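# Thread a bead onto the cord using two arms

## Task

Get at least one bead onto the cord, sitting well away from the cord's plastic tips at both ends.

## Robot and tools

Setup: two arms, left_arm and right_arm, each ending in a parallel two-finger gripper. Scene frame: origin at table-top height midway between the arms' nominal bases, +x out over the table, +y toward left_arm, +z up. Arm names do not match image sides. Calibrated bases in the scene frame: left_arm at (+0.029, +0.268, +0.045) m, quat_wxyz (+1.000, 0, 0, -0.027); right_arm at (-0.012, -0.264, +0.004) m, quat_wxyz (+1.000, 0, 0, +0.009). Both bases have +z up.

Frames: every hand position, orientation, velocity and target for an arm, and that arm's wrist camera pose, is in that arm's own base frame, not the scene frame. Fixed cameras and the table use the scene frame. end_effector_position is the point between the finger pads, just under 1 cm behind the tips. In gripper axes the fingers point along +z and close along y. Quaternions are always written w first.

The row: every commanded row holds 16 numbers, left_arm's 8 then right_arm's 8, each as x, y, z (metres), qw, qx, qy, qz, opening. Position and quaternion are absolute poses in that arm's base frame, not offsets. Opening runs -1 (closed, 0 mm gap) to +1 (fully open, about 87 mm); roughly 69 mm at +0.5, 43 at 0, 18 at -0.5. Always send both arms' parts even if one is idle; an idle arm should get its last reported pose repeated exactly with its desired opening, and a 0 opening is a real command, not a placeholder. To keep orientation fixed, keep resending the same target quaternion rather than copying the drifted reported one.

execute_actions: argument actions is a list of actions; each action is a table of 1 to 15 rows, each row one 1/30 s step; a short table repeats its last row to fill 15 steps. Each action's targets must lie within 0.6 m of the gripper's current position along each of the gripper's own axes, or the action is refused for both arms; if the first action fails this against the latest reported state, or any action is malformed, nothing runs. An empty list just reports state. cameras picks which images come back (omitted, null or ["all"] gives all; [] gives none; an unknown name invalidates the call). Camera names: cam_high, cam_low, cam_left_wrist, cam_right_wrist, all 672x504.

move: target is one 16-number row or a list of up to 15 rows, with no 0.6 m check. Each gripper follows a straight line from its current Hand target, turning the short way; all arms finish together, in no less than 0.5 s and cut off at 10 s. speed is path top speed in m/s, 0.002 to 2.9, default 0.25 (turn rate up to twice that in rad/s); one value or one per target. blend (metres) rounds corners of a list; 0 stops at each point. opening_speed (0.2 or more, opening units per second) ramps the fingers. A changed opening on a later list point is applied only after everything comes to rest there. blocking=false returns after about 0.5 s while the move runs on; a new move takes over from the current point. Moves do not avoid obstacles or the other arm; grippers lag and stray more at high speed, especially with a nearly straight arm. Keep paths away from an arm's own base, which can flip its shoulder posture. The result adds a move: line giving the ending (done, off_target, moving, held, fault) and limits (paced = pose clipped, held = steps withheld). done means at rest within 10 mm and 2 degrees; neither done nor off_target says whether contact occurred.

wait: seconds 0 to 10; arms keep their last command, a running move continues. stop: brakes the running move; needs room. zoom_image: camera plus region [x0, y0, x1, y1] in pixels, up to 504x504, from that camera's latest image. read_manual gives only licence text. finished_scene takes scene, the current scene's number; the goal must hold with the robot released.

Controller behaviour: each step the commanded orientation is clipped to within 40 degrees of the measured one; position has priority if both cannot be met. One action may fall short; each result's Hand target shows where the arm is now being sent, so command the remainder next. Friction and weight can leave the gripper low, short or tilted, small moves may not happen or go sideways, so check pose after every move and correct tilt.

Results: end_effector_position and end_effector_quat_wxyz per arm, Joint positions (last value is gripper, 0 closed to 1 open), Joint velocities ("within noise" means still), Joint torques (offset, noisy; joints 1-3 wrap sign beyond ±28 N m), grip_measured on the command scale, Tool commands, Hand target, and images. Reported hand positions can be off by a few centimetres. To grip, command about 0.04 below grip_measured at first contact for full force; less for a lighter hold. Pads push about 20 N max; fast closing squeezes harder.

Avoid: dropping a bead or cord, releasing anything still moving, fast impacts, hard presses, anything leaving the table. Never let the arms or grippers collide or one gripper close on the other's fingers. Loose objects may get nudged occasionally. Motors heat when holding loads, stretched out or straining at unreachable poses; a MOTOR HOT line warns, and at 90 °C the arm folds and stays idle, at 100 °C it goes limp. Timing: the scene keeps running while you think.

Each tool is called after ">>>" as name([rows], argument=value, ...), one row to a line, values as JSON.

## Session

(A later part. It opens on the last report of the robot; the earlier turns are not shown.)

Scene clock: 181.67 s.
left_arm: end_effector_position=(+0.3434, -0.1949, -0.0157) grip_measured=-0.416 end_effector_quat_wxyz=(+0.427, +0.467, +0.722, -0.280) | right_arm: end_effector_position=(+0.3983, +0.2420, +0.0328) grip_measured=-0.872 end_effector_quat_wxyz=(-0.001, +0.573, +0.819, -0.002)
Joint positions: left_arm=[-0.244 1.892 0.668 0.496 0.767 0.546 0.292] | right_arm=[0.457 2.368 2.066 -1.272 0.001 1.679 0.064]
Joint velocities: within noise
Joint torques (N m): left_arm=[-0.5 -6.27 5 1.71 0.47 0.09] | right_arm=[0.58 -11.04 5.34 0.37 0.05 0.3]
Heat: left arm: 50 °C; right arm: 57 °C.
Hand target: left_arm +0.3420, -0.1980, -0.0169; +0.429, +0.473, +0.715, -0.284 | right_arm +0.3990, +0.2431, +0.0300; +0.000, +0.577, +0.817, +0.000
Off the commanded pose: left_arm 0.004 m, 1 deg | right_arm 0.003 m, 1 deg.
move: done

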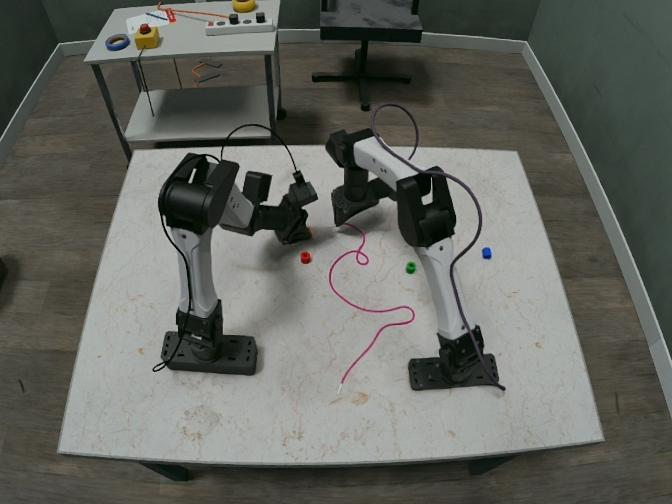

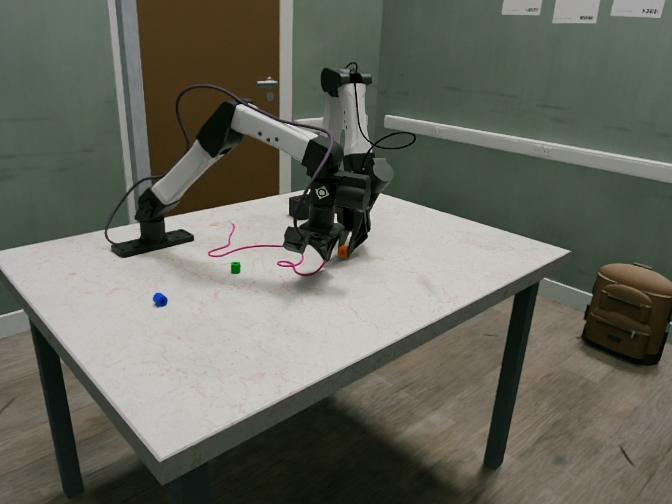

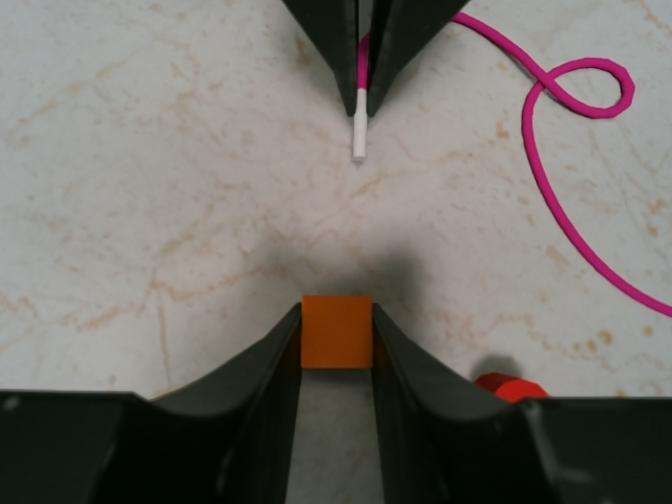

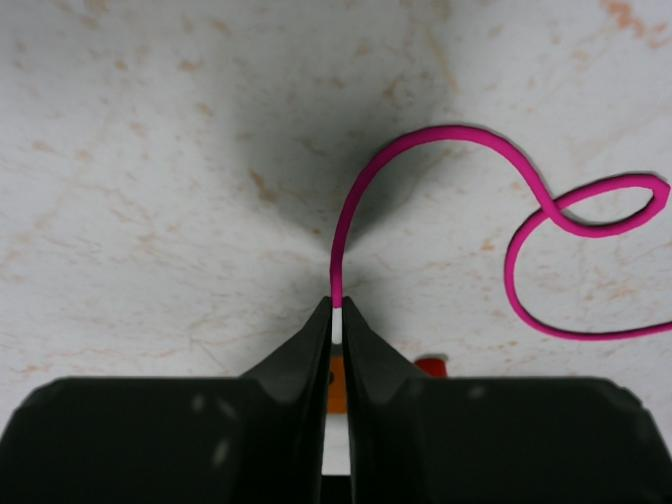

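>>> move([
  [0.342, -0.198, -0.0245, 0.4295, 0.473, 0.7147, -0.2842, -0.48, 0.406, 0.246, 0.02, 0, 0.5772, 0.8166, 0, -1],
  [0.342, -0.198, -0.0245, 0.4295, 0.473, 0.7147, -0.2842, -0.48, 0.400, 0.262, 0.019, 0, 0.5772, 0.8166, 0, -1],
], speed=0.06)

>>> zoom_image(camera="cam_right_wrist", region=[287, 290, 387, 490])

>>> zoom_image(camera="cam_low", region=[300, 210, 370, 280])

Scene clock: 183.23 s.
left_arm: end_effector_position=(+0.3430, -0.1949, -0.0236) grip_measured=-0.416 end_effector_quat_wxyz=(+0.426, +0.467, +0.722, -0.281) | right_arm: end_effector_position=(+0.3886, +0.2555, +0.0121) grip_measured=-0.872 end_effector_quat_wxyz=(-0.009, +0.573, +0.819, -0.019)
Joint positions: left_arm=[-0.244 1.923 0.663 0.531 0.767 0.546 0.292] | right_arm=[0.493 2.414 2.066 -1.265 0.001 1.714 0.064]
Joint velocities: within noise
Joint torques (N m): left_arm=[-0.51 -6.42 4.86 1.69 0.46 0.07] | right_arm=[0.62 -10.93 9.68 0.23 0.06 0.28]
Heat: left arm: 49 °C; right arm: 57 °C.
Hand target: left_arm +0.3419, -0.1980, -0.0244; +0.429, +0.473, +0.715, -0.284 | right_arm +0.3996, +0.2618, +0.0193; +0.000, +0.577, +0.817, +0.000
Off the commanded pose: left_arm 0.003 m, 1 deg | right_arm 0.015 m, 2 deg.
move: off_target (right_arm)

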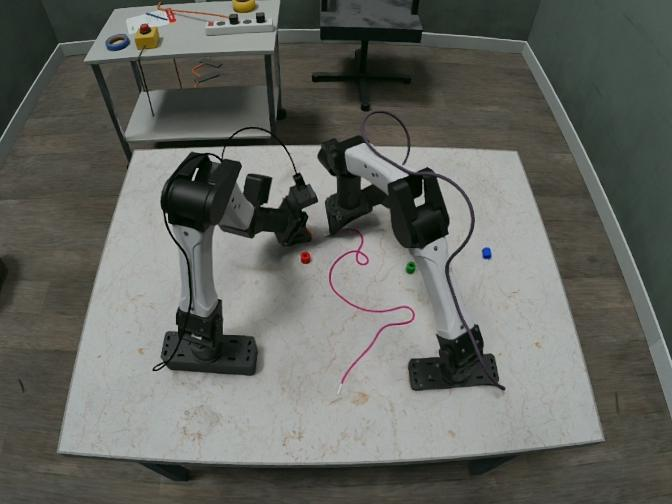

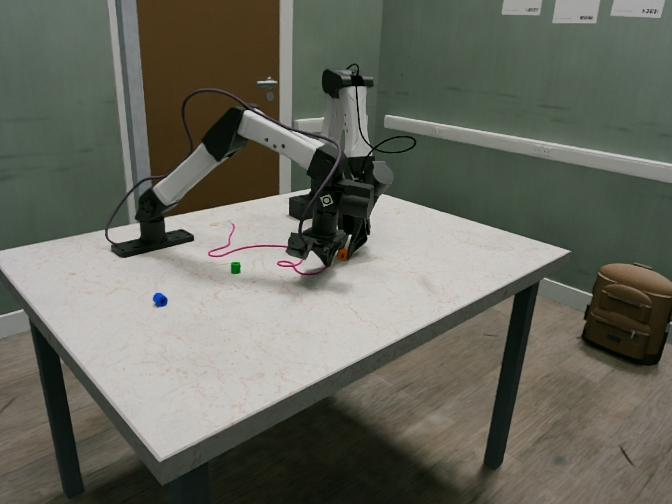

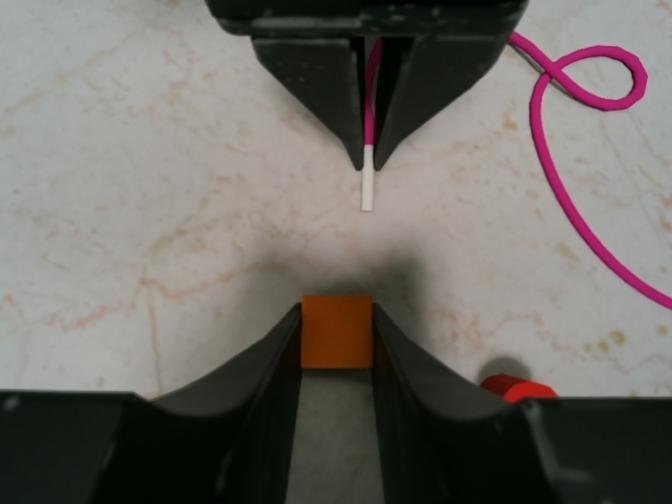

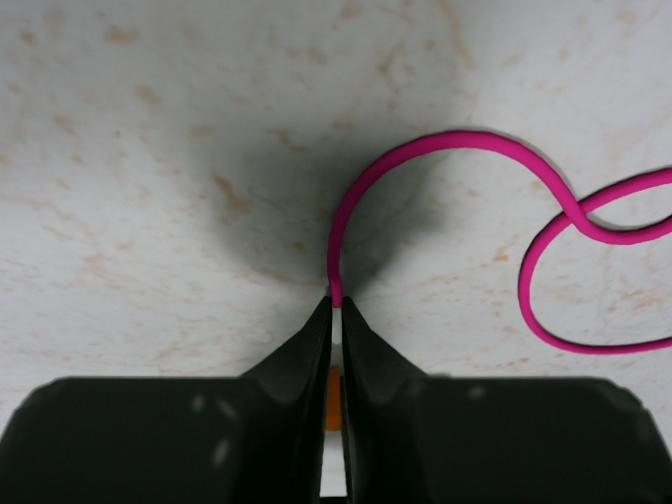

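Scaled by 2.520 from the camera's 672x504 image, which has a finer 960x720 frame.

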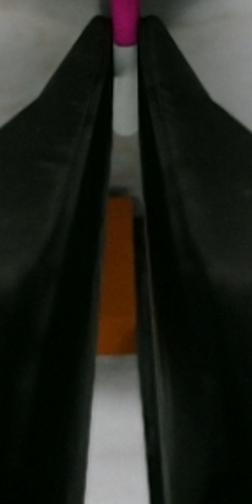

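Scaled by 7.200 from the camera's 672x504 image, which has a finer 960x720 frame.

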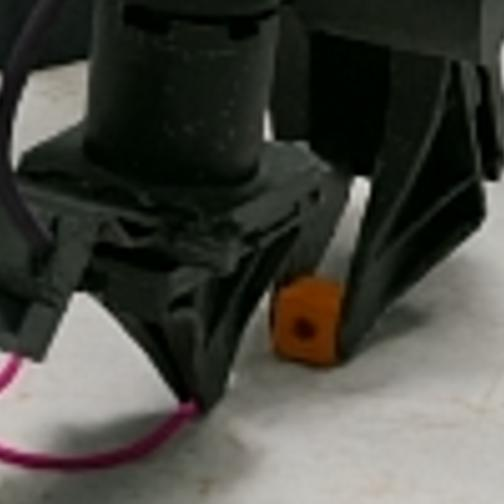

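>>> move([
  [0.342, -0.198, -0.0245, 0.4295, 0.473, 0.7147, -0.2842, -0.48, 0.404, 0.277, 0.031, 0, 0.5772, 0.8166, 0, -1],
], speed=0.05)

>>> zoom_image(camera="cam_right_wrist", region=[287, 290, 387, 490])

>>> zoom_image(camera="cam_low", region=[300, 210, 370, 280])

Scene clock: 184.80 s.
left_arm: end_effector_position=(+0.3431, -0.1949, -0.0236) grip_measured=-0.416 end_effector_quat_wxyz=(+0.426, +0.467, +0.722, -0.281) | right_arm: end_effector_position=(+0.3999, +0.2722, +0.0237) grip_measured=-0.872 end_effector_quat_wxyz=(-0.004, +0.575, +0.818, -0.008)
Joint positions: left_arm=[-0.244 1.923 0.663 0.531 0.767 0.546 0.292] | right_arm=[0.513 2.475 2.221 -1.336 0.001 1.738 0.064]
Joint velocities: within noise
Joint torques (N m): left_arm=[-0.47 -6.39 4.89 1.69 0.48 0.07] | right_arm=[0.79 -11.28 9.78 0.02 0.1 0.27]
Heat: left arm: 49 °C; right arm: 57 °C.
Hand target: left_arm +0.3419, -0.1980, -0.0244; +0.429, +0.473, +0.715, -0.284 | right_arm +0.4038, +0.2768, +0.0310; +0.000, +0.577, +0.817, +0.000
Off the commanded pose: left_arm 0.003 m, 1 deg | right_arm 0.010 m, 1 deg.
move: done

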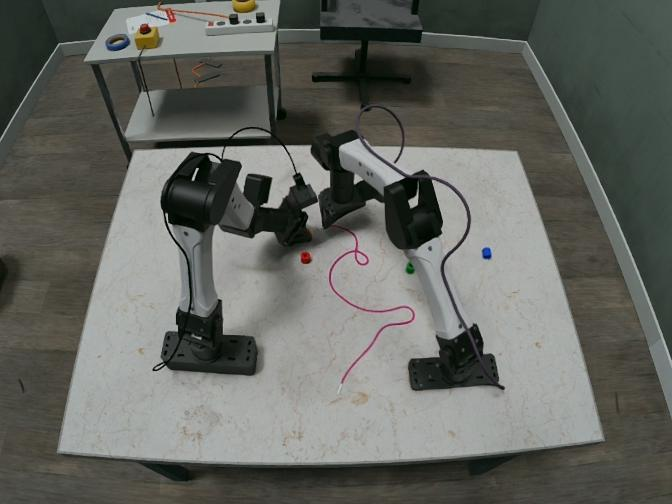

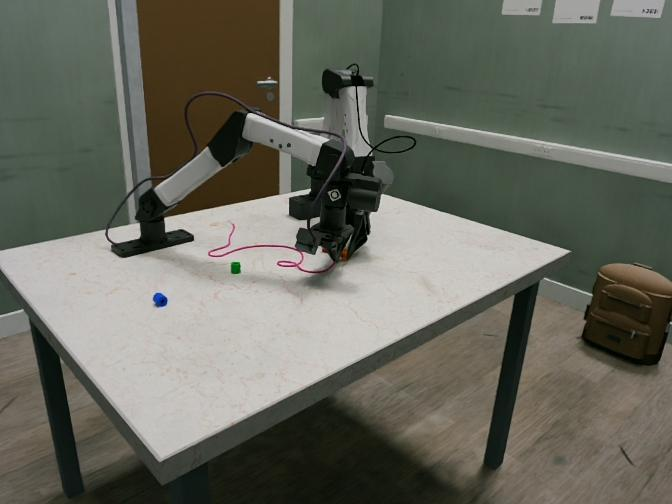

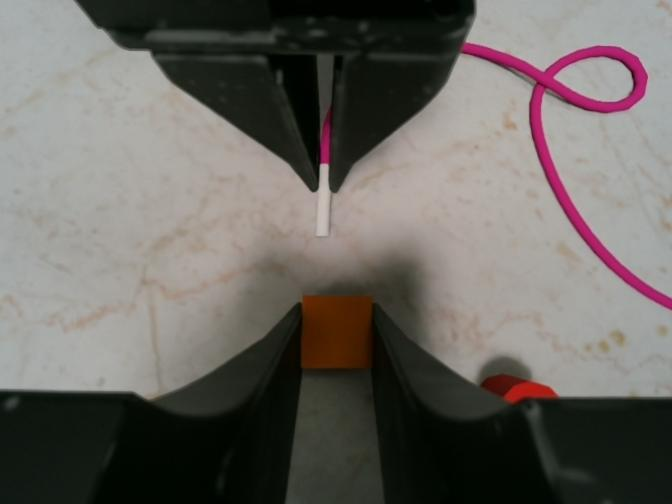

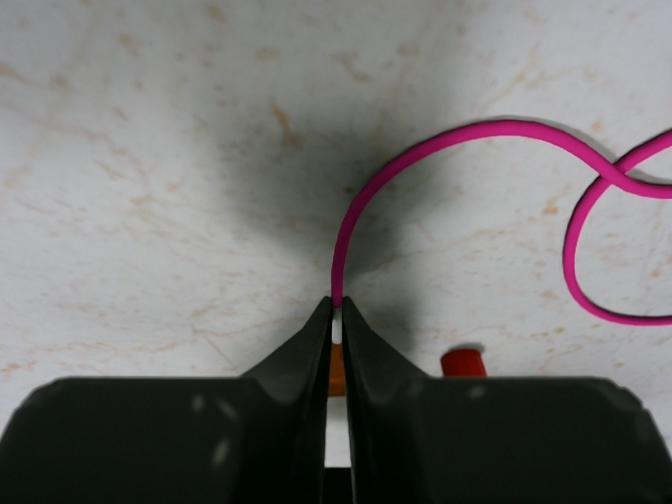

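Scaled by 2.520 from the camera's 672x504 image, which has a finer 960x720 frame.

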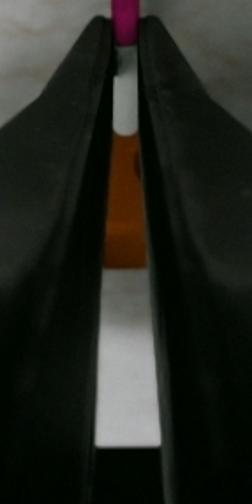

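Scaled by 7.200 from the camera's 672x504 image, which has a finer 960x720 frame.

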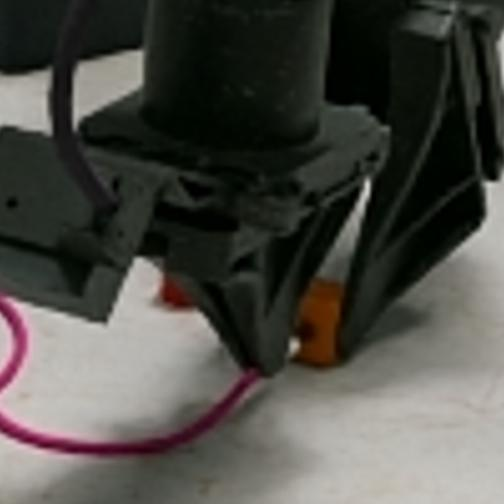

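>>> move([
  [0.342, -0.198, -0.0245, 0.4295, 0.473, 0.7147, -0.2842, -0.48, 0.3965, 0.281, 0.0265, 0, 0.5592, 0.8290, 0, -1],
], speed=0.04)

>>> zoom_image(camera="cam_right_wrist", region=[287, 290, 387, 490])

>>> zoom_image(camera="cam_low", region=[310, 220, 370, 280])

Scene clock: 186.37 s.
left_arm: end_effector_position=(+0.3431, -0.1949, -0.0236) grip_measured=-0.416 end_effector_quat_wxyz=(+0.426, +0.467, +0.722, -0.281) | right_arm: end_effector_position=(+0.3960, +0.2775, +0.0237) grip_measured=-0.872 end_effector_quat_wxyz=(-0.003, +0.564, +0.826, -0.008)
Joint positions: left_arm=[-0.244 1.923 0.663 0.531 0.767 0.546 0.292] | right_arm=[0.526 2.475 2.221 -1.334 0.001 1.724 0.064]
Joint velocities: within noise
Joint torques (N m): left_arm=[-0.59 -6.38 4.86 1.69 0.46 0.07] | right_arm=[1.03 -12.51 5.76 0.32 0.09 0.16]
Heat: left arm: 49 °C; right arm: 57 °C.
Hand target: left_arm +0.3419, -0.1980, -0.0244; +0.429, +0.473, +0.715, -0.284 | right_arm +0.3965, +0.2811, +0.0265; +0.000, +0.559, +0.829, +0.000
Off the commanded pose: left_arm 0.003 m, 1 deg | right_arm 0.004 m, 1 deg.
move: done

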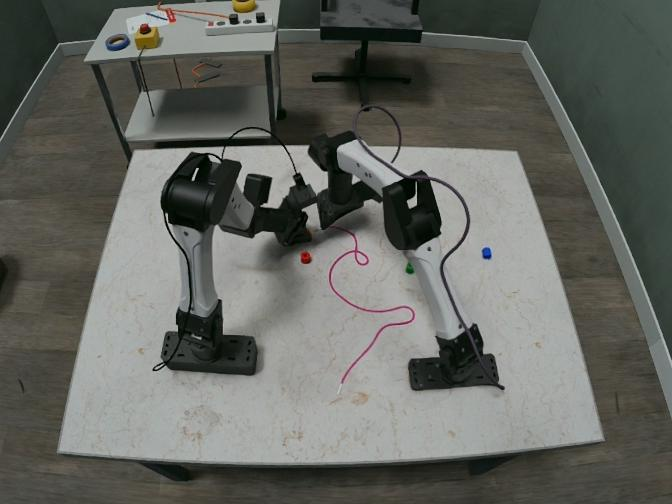

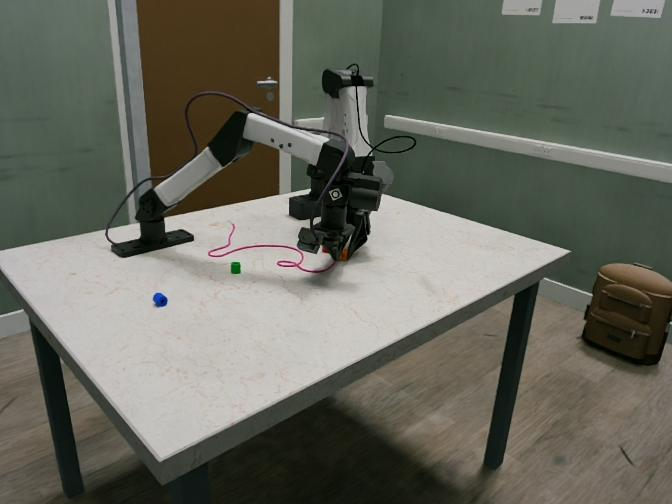

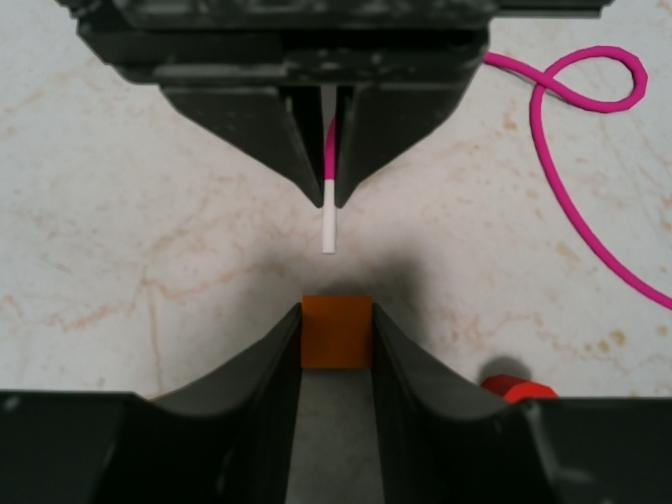

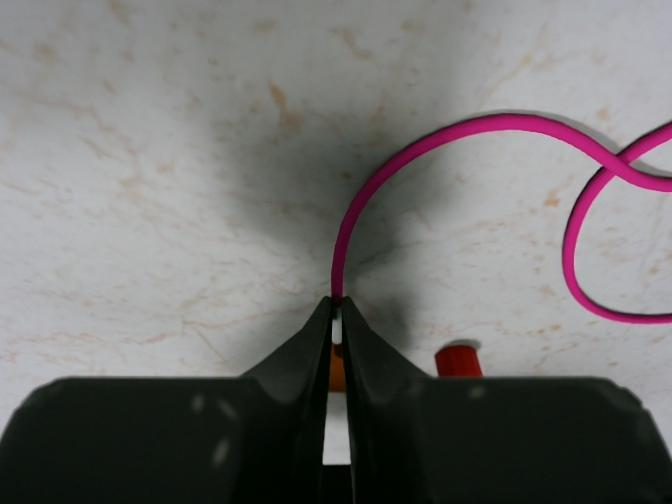

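Scaled by 2.520 from the camera's 672x504 image, which has a finer 960x720 frame.

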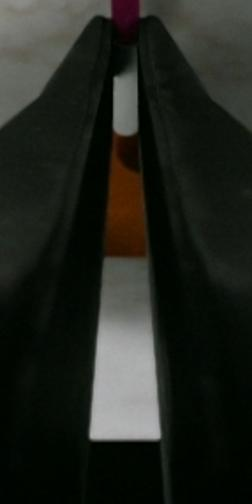

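Scaled by 8.400 from the camera's 672x504 image, which has a finer 960x720 frame.

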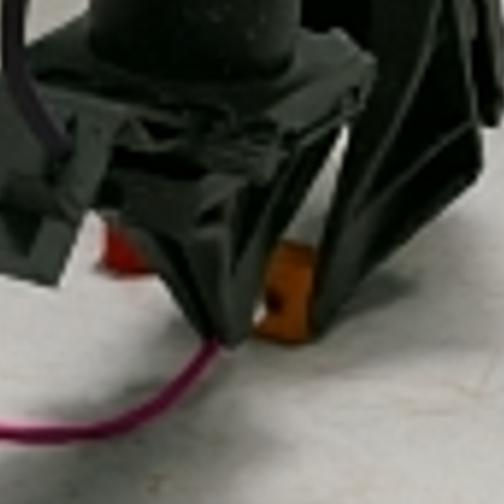

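>>> move([
  [0.342, -0.198, -0.0245, 0.4295, 0.473, 0.7147, -0.2842, -0.48, 0.3930, 0.284, 0.0195, 0, 0.5592, 0.8290, 0, -1],
], speed=0.04)

>>> zoom_image(camera="cam_right_wrist", region=[287, 290, 387, 490])

>>> zoom_image(camera="cam_low", region=[310, 220, 370, 280])

Scene clock: 187.73 s.
left_arm: end_effector_position=(+0.3431, -0.1949, -0.0236) grip_measured=-0.416 end_effector_quat_wxyz=(+0.426, +0.467, +0.722, -0.281) | right_arm: end_effector_position=(+0.3927, +0.2805, +0.0147) grip_measured=-0.872 end_effector_quat_wxyz=(-0.004, +0.560, +0.828, -0.009)
Joint positions: left_arm=[-0.244 1.923 0.663 0.531 0.767 0.546 0.292] | right_arm=[0.535 2.475 2.185 -1.301 0.001 1.724 0.064]
Joint velocities: within noise
Joint torques (N m): left_arm=[-0.54 -6.37 4.89 1.7 0.47 0.06] | right_arm=[0.99 -13.11 5.23 0.28 0.04 0.2]
Heat: left arm: 49 °C; right arm: 57 °C.
Hand target: left_arm +0.3419, -0.1980, -0.0244; +0.429, +0.473, +0.715, -0.284 | right_arm +0.3931, +0.2839, +0.0195; +0.000, +0.559, +0.829, +0.000
Off the commanded pose: left_arm 0.003 m, 1 deg | right_arm 0.006 m, 1 deg.
move: done

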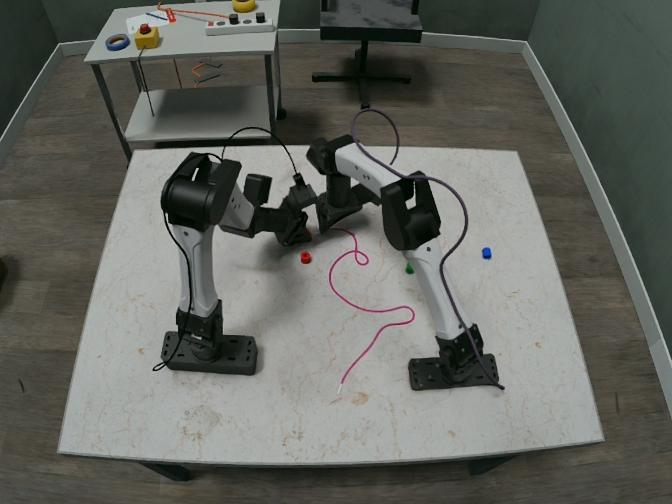

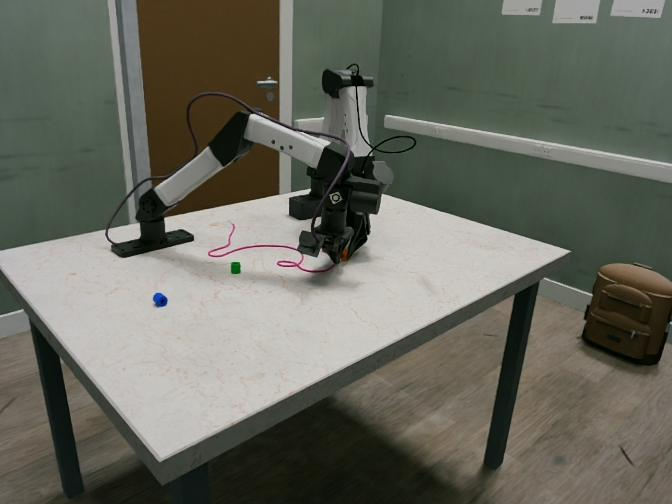

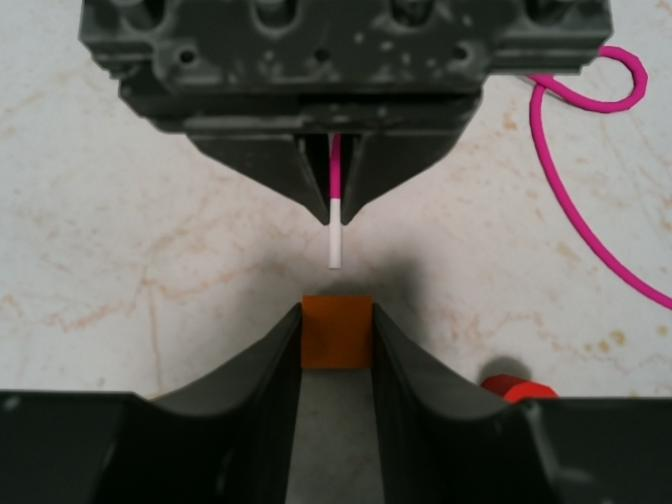

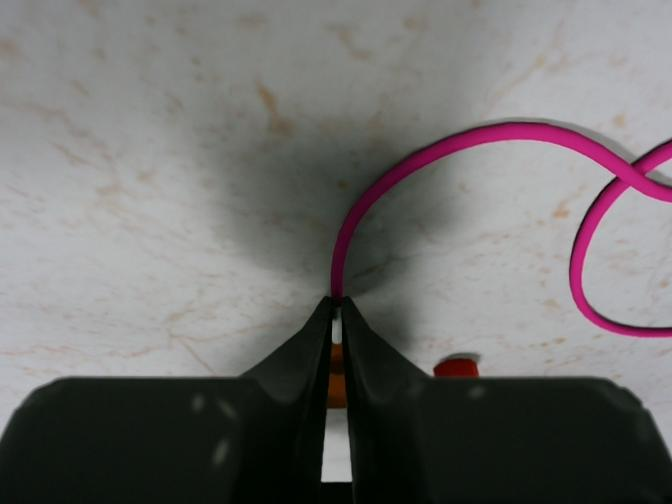

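Scaled by 2.520 from the camera's 672x504 image, which has a finer 960x720 frame.

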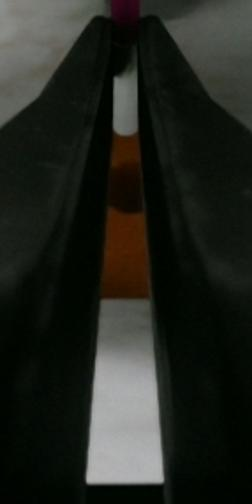

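Scaled by 8.400 from the camera's 672x504 image, which has a finer 960x720 frame.

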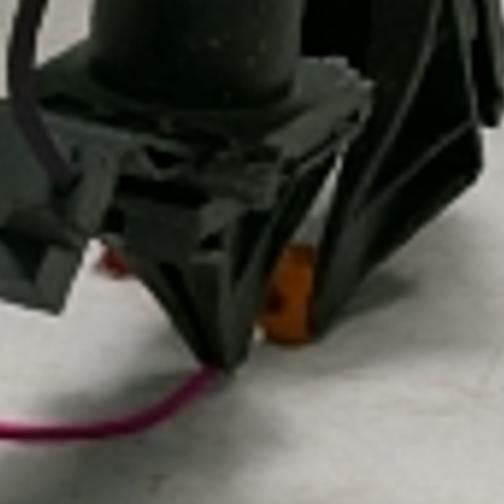

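>>> move([
  [0.342, -0.198, -0.0245, 0.4295, 0.473, 0.7147, -0.2842, -0.48, 0.3930, 0.284, 0.026, 0, 0.5592, 0.8290, 0, -1],
], speed=0.04, cameras=["cam_low","cam_left_wrist","cam_right_wrist"])

>>> zoom_image(camera="cam_right_wrist", region=[287, 290, 387, 490])

>>> zoom_image(camera="cam_low", region=[310, 220, 370, 280])

Scene clock: 188.83 s.
left_arm: end_effector_position=(+0.3431, -0.1949, -0.0236) grip_measured=-0.416 end_effector_quat_wxyz=(+0.426, +0.467, +0.722, -0.281) | right_arm: end_effector_position=(+0.3929, +0.2806, +0.0147) grip_measured=-0.872 end_effector_quat_wxyz=(-0.004, +0.560, +0.828, -0.009)
Joint positions: left_arm=[-0.244 1.923 0.663 0.531 0.767 0.546 0.292] | right_arm=[0.535 2.475 2.185 -1.3 0.001 1.724 0.064]
Joint velocities: within noise
Joint torques (N m): left_arm=[-0.55 -6.46 4.9 1.69 0.47 0.07] | right_arm=[0.96 -13.38 7.27 0.07 0.05 0.24]
Heat: left arm: 48 °C; right arm: 58 °C.
Hand target: left_arm +0.3419, -0.1980, -0.0244; +0.429, +0.473, +0.715, -0.284 | right_arm +0.3930, +0.2839, +0.0259; +0.000, +0.559, +0.829, +0.000
Off the commanded pose: left_arm 0.003 m, 1 deg | right_arm 0.012 m, 1 deg.
move: off_target (right_arm)
Images, in order (width x height): cam_low 672x504, cam_left_wrist 672x504, cam_right_wrist 672x504.

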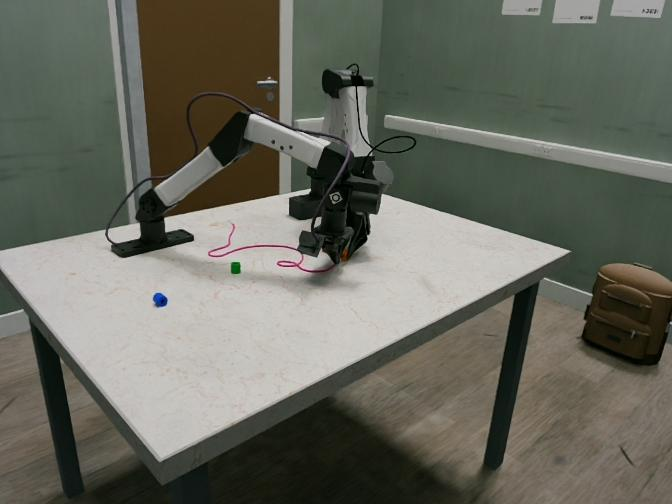

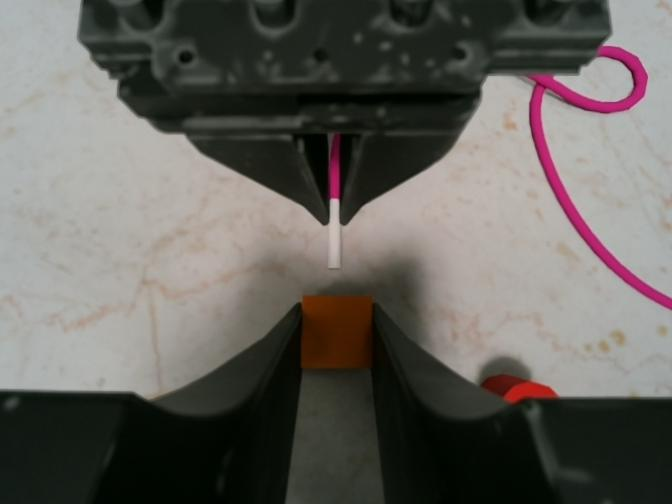

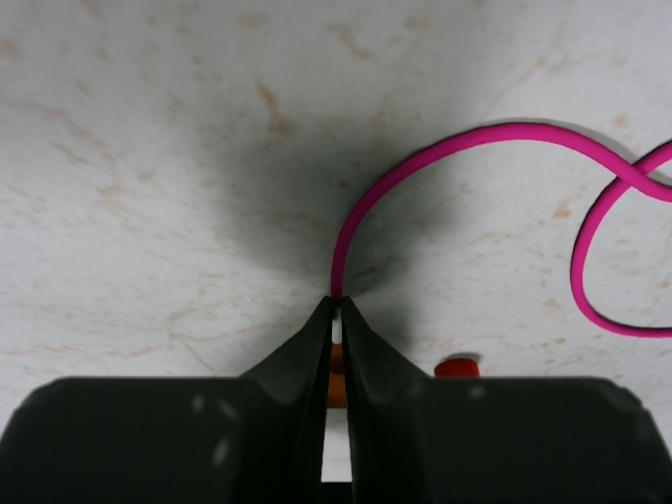

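Scaled by 2.520 from the camera's 672x504 image, which has a finer 960x720 frame.

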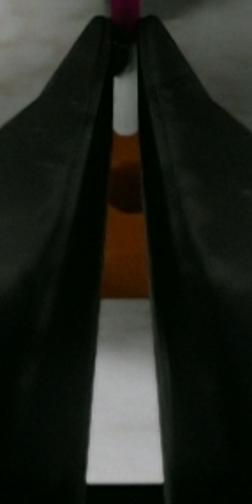

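Scaled by 8.400 from the camera's 672x504 image, which has a finer 960x720 frame.

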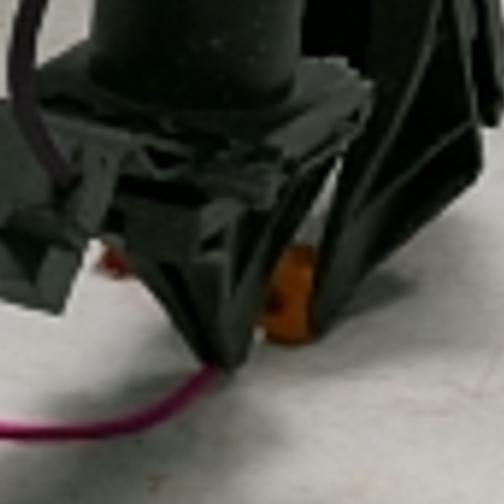

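>>> move([
  [0.342, -0.198, -0.0245, 0.4295, 0.473, 0.7147, -0.2842, -0.48, 0.3930, 0.284, 0.030, 0, 0.5592, 0.8290, 0, -1],
], speed=0.04, cameras=["cam_left_wrist","cam_right_wrist"])

>>> zoom_image(camera="cam_right_wrist", region=[287, 290, 387, 490])

Scene clock: 189.80 s.
left_arm: end_effector_position=(+0.3431, -0.1949, -0.0236) grip_measured=-0.416 end_effector_quat_wxyz=(+0.426, +0.467, +0.722, -0.281) | right_arm: end_effector_position=(+0.3904, +0.2791, +0.0147) grip_measured=-0.872 end_effector_quat_wxyz=(-0.006, +0.560, +0.828, -0.014)
Joint positions: left_arm=[-0.244 1.923 0.663 0.531 0.767 0.546 0.292] | right_arm=[0.535 2.475 2.185 -1.312 0.001 1.724 0.064]
Joint velocities: within noise
Joint torques (N m): left_arm=[-0.51 -6.38 4.86 1.7 0.47 0.09] | right_arm=[1.07 -13.59 8.47 -0.01 0.06 0.22]
Heat: left arm: 48 °C; right arm: 58 °C.
Hand target: left_arm +0.3419, -0.1980, -0.0244; +0.429, +0.473, +0.715, -0.284 | right_arm +0.3929, +0.2838, +0.0299; +0.000, +0.559, +0.829, +0.000
Off the commanded pose: left_arm 0.003 m, 1 deg | right_arm 0.016 m, 2 deg.
move: off_target (right_arm)
Images, in order (width x height): cam_left_wrist 672x504, cam_right_wrist 672x504.

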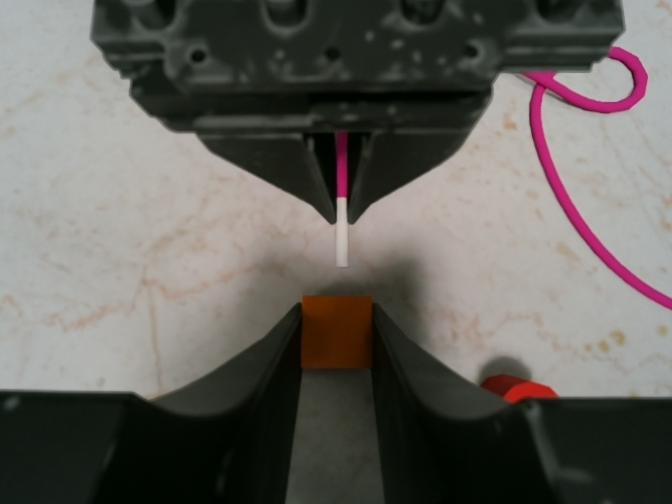

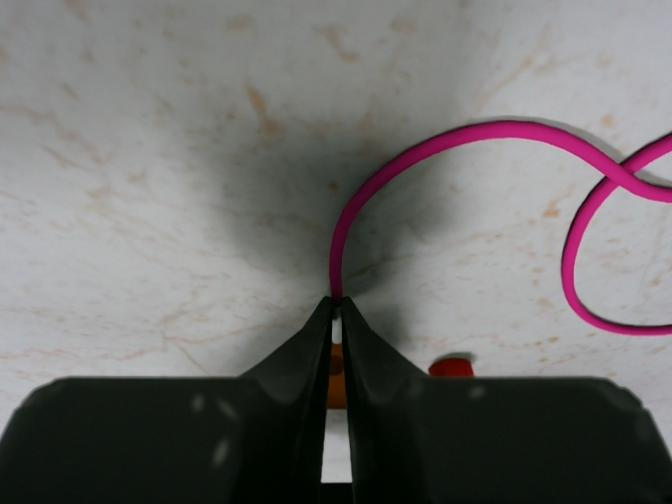

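Scaled by 2.520 from the camera's 672x504 image, which has a finer 960x720 frame.

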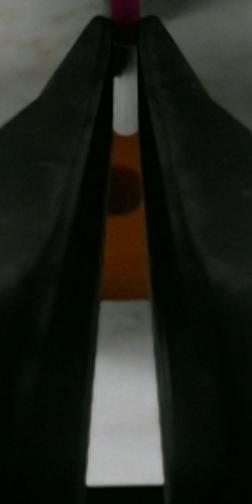

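>>> move([
  [0.342, -0.198, -0.0245, 0.4295, 0.473, 0.7147, -0.2842, -0.48, 0.3930, 0.284, 0.044, 0, 0.5592, 0.8290, 0, -1],
  [0.342, -0.198, -0.0245, 0.4295, 0.473, 0.7147, -0.2842, -0.48, 0.3930, 0.284, 0.0225, 0, 0.5592, 0.8290, 0, -1],
], speed=0.04, cameras=["cam_left_wrist","cam_right_wrist"])

>>> zoom_image(camera="cam_right_wrist", region=[287, 290, 387, 490])

Scene clock: 191.57 s.
left_arm: end_effector_position=(+0.3431, -0.1949, -0.0236) grip_measured=-0.416 end_effector_quat_wxyz=(+0.426, +0.467, +0.722, -0.281) | right_arm: end_effector_position=(+0.3926, +0.2804, +0.0173) grip_measured=-0.872 end_effector_quat_wxyz=(-0.004, +0.560, +0.828, -0.010)
Joint positions: left_arm=[-0.244 1.923 0.663 0.531 0.767 0.546 0.292] | right_arm=[0.535 2.475 2.196 -1.312 0.001 1.724 0.064]
Joint velocities: within noise
Joint torques (N m): left_arm=[-0.49 -6.43 4.86 1.7 0.44 0.08] | right_arm=[0.92 -13.14 5.39 0.33 0.1 0.22]
Heat: left arm: 48 °C; right arm: 58 °C.
Hand target: left_arm +0.3419, -0.1980, -0.0244; +0.429, +0.473, +0.715, -0.284 | right_arm +0.3930, +0.2839, +0.0225; +0.000, +0.559, +0.829, +0.000
Off the commanded pose: left_arm 0.003 m, 1 deg | right_arm 0.006 m, 1 deg.
move: done
Images, in order (width x height): cam_left_wrist 672x504, cam_right_wrist 672x504.

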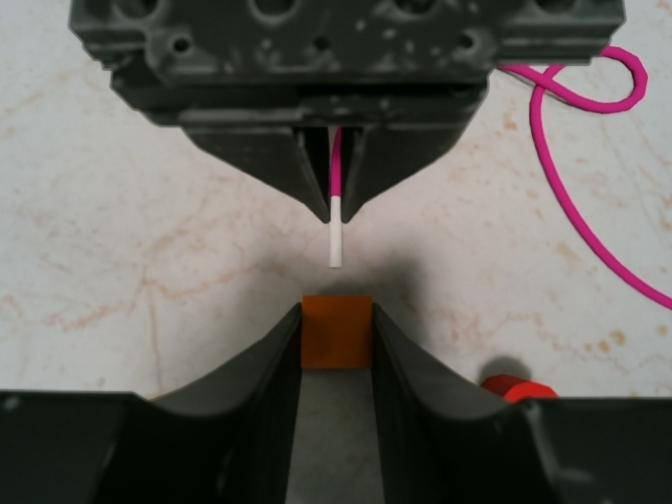

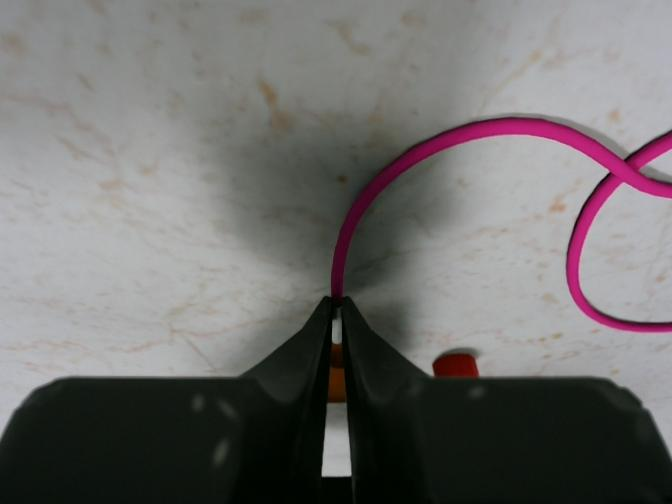

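Scaled by 2.520 from the camera's 672x504 image, which has a finer 960x720 frame.

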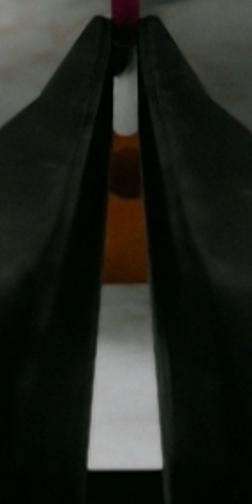

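>>> move([
  [0.342, -0.198, -0.0245, 0.4295, 0.473, 0.7147, -0.2842, -0.48, 0.3930, 0.284, 0.044, 0, 0.5592, 0.8290, 0, -1],
  [0.342, -0.198, -0.0245, 0.4295, 0.473, 0.7147, -0.2842, -0.48, 0.3905, 0.2910, 0.024, 0, 0.5592, 0.8290, 0, -1],
], speed=0.04, cameras=["cam_low","cam_left_wrist","cam_right_wrist"])

>>> zoom_image(camera="cam_right_wrist", region=[287, 290, 387, 490])

>>> zoom_image(camera="cam_low", region=[310, 220, 370, 280])

Scene clock: 193.57 s.
left_arm: end_effector_position=(+0.3431, -0.1949, -0.0236) grip_measured=-0.416 end_effector_quat_wxyz=(+0.426, +0.467, +0.722, -0.281) | right_arm: end_effector_position=(+0.3914, +0.2882, +0.0239) grip_measured=-0.872 end_effector_quat_wxyz=(-0.001, +0.557, +0.830, -0.004)
Joint positions: left_arm=[-0.244 1.923 0.663 0.531 0.767 0.546 0.292] | right_arm=[0.55 2.475 2.222 -1.326 0.001 1.733 0.064]
Joint velocities: within noise
Joint torques (N m): left_arm=[-0.47 -6.45 4.83 1.67 0.46 0.06] | right_arm=[0.92 -12.42 4.92 0.32 0.06 0.3]
Heat: left arm: 48 °C; right arm: 59 °C.
Hand target: left_arm +0.3419, -0.1980, -0.0244; +0.429, +0.473, +0.715, -0.284 | right_arm +0.3905, +0.2909, +0.0239; +0.000, +0.559, +0.829, +0.000
Off the commanded pose: left_arm 0.003 m, 1 deg | right_arm 0.003 m, 1 deg.
move: done
Images, in order (width x height): cam_low 672x504, cam_left_wrist 672x504, cam_right_wrist 672x504.

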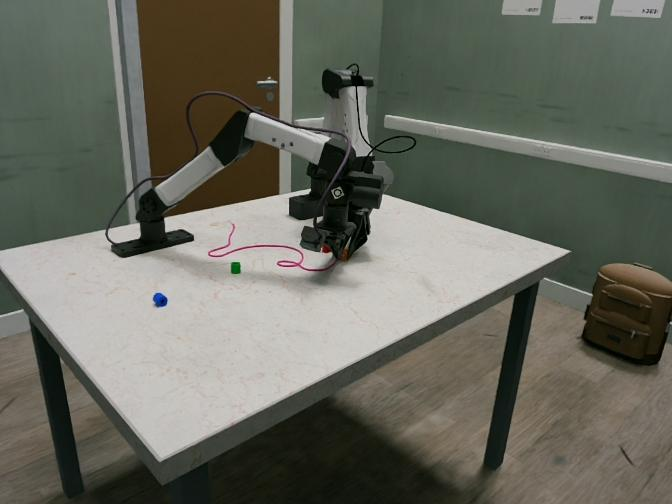

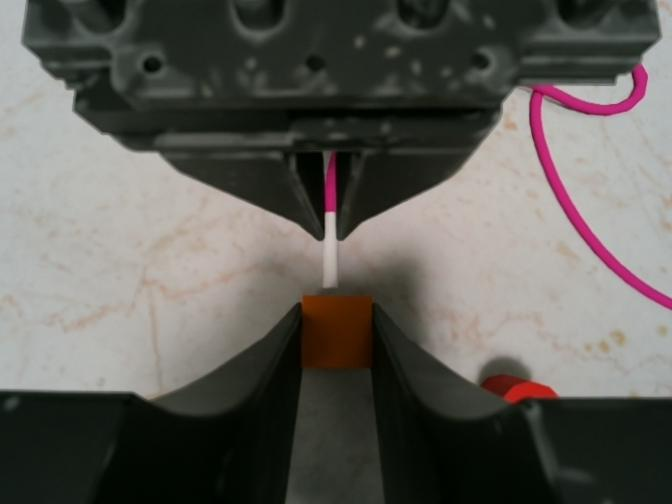

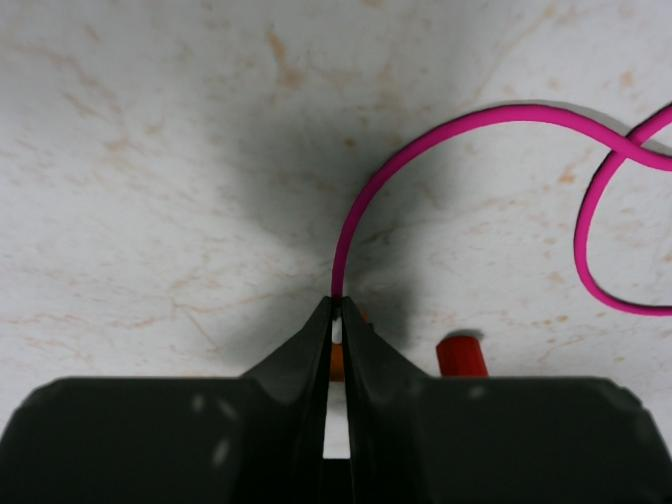

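Scaled by 2.520 from the camera's 672x504 image, which has a finer 960x720 frame.

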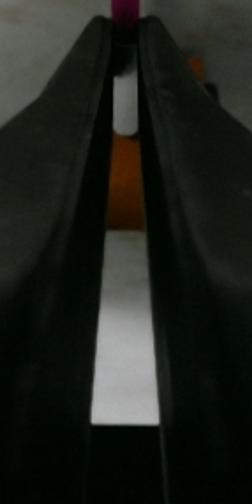

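Scaled by 8.400 from the camera's 672x504 image, which has a finer 960x720 frame.

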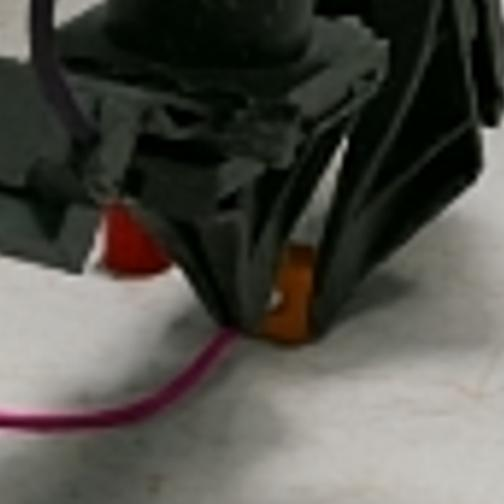

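>>> move([
  [0.342, -0.198, -0.0245, 0.4295, 0.473, 0.7147, -0.2842, -0.48, 0.3883, 0.2890, 0.0205, 0, 0.5592, 0.8290, 0, -1],
], speed=0.03, cameras=["cam_low","cam_left_wrist","cam_right_wrist"])

>>> zoom_image(camera="cam_right_wrist", region=[287, 290, 387, 490])

>>> zoom_image(camera="cam_low", region=[310, 220, 370, 280])

Scene clock: 194.87 s.
left_arm: end_effector_position=(+0.3431, -0.1949, -0.0236) grip_measured=-0.416 end_effector_quat_wxyz=(+0.426, +0.467, +0.722, -0.281) | right_arm: end_effector_position=(+0.3868, +0.2854, +0.0119) grip_measured=-0.872 end_effector_quat_wxyz=(-0.006, +0.557, +0.830, -0.013)
Joint positions: left_arm=[-0.244 1.923 0.663 0.531 0.767 0.546 0.292] | right_arm=[0.55 2.475 2.174 -1.298 0.001 1.733 0.064]
Joint velocities: within noise
Joint torques (N m): left_arm=[-0.55 -6.45 4.9 1.69 0.47 0.07] | right_arm=[0.85 -13.9 5.31 0.3 0.09 0.27]
Heat: left arm: 47 °C; right arm: 59 °C.
Hand target: left_arm +0.3419, -0.1980, -0.0244; +0.429, +0.473, +0.715, -0.284 | right_arm +0.3883, +0.2889, +0.0205; +0.000, +0.559, +0.829, +0.000
Off the commanded pose: left_arm 0.003 m, 1 deg | right_arm 0.009 m, 2 deg.
move: done
Images, in order (width x height): cam_low 672x504, cam_left_wrist 672x504, cam_right_wrist 672x504.

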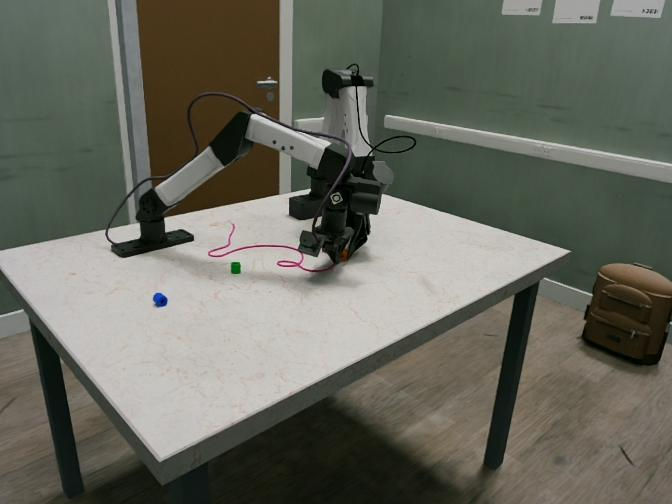

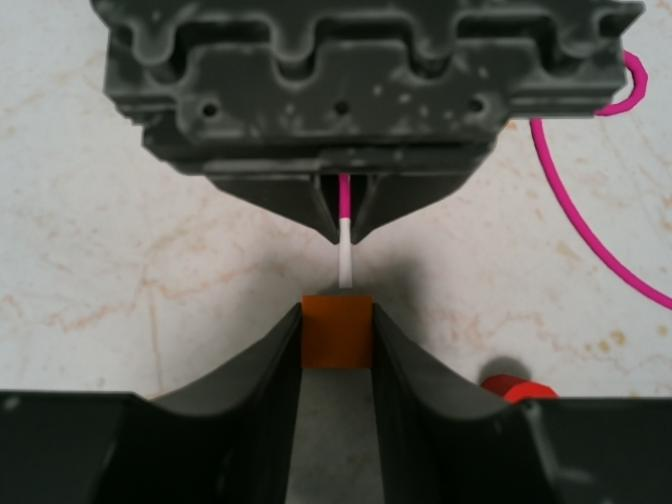

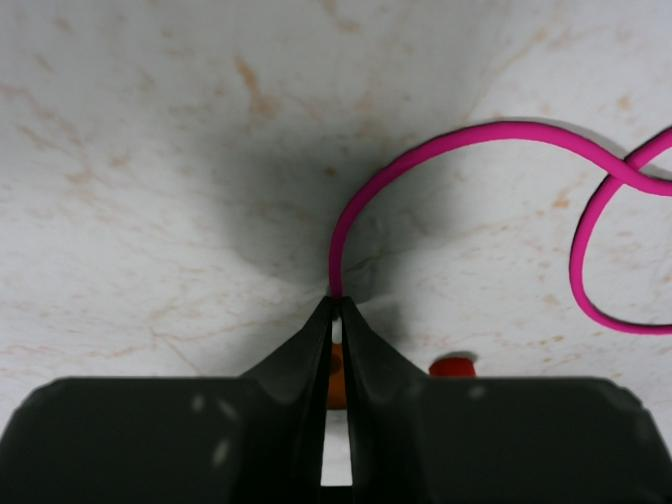

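Scaled by 2.520 from the camera's 672x504 image, which has a finer 960x720 frame.

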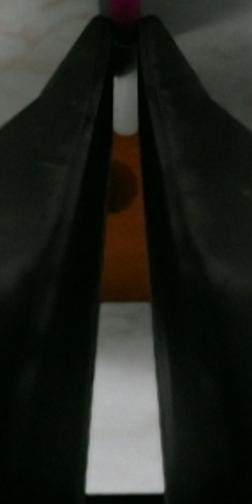

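Scaled by 8.400 from the camera's 672x504 image, which has a finer 960x720 frame.

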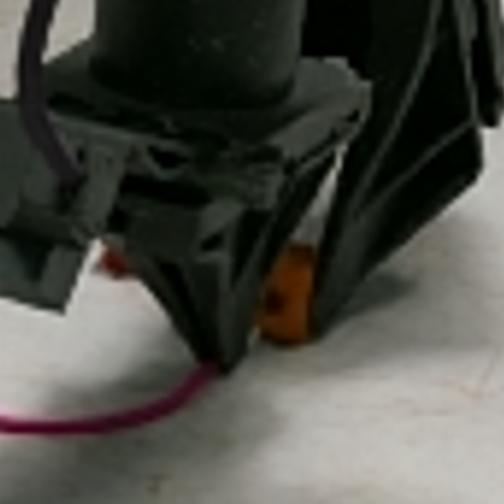

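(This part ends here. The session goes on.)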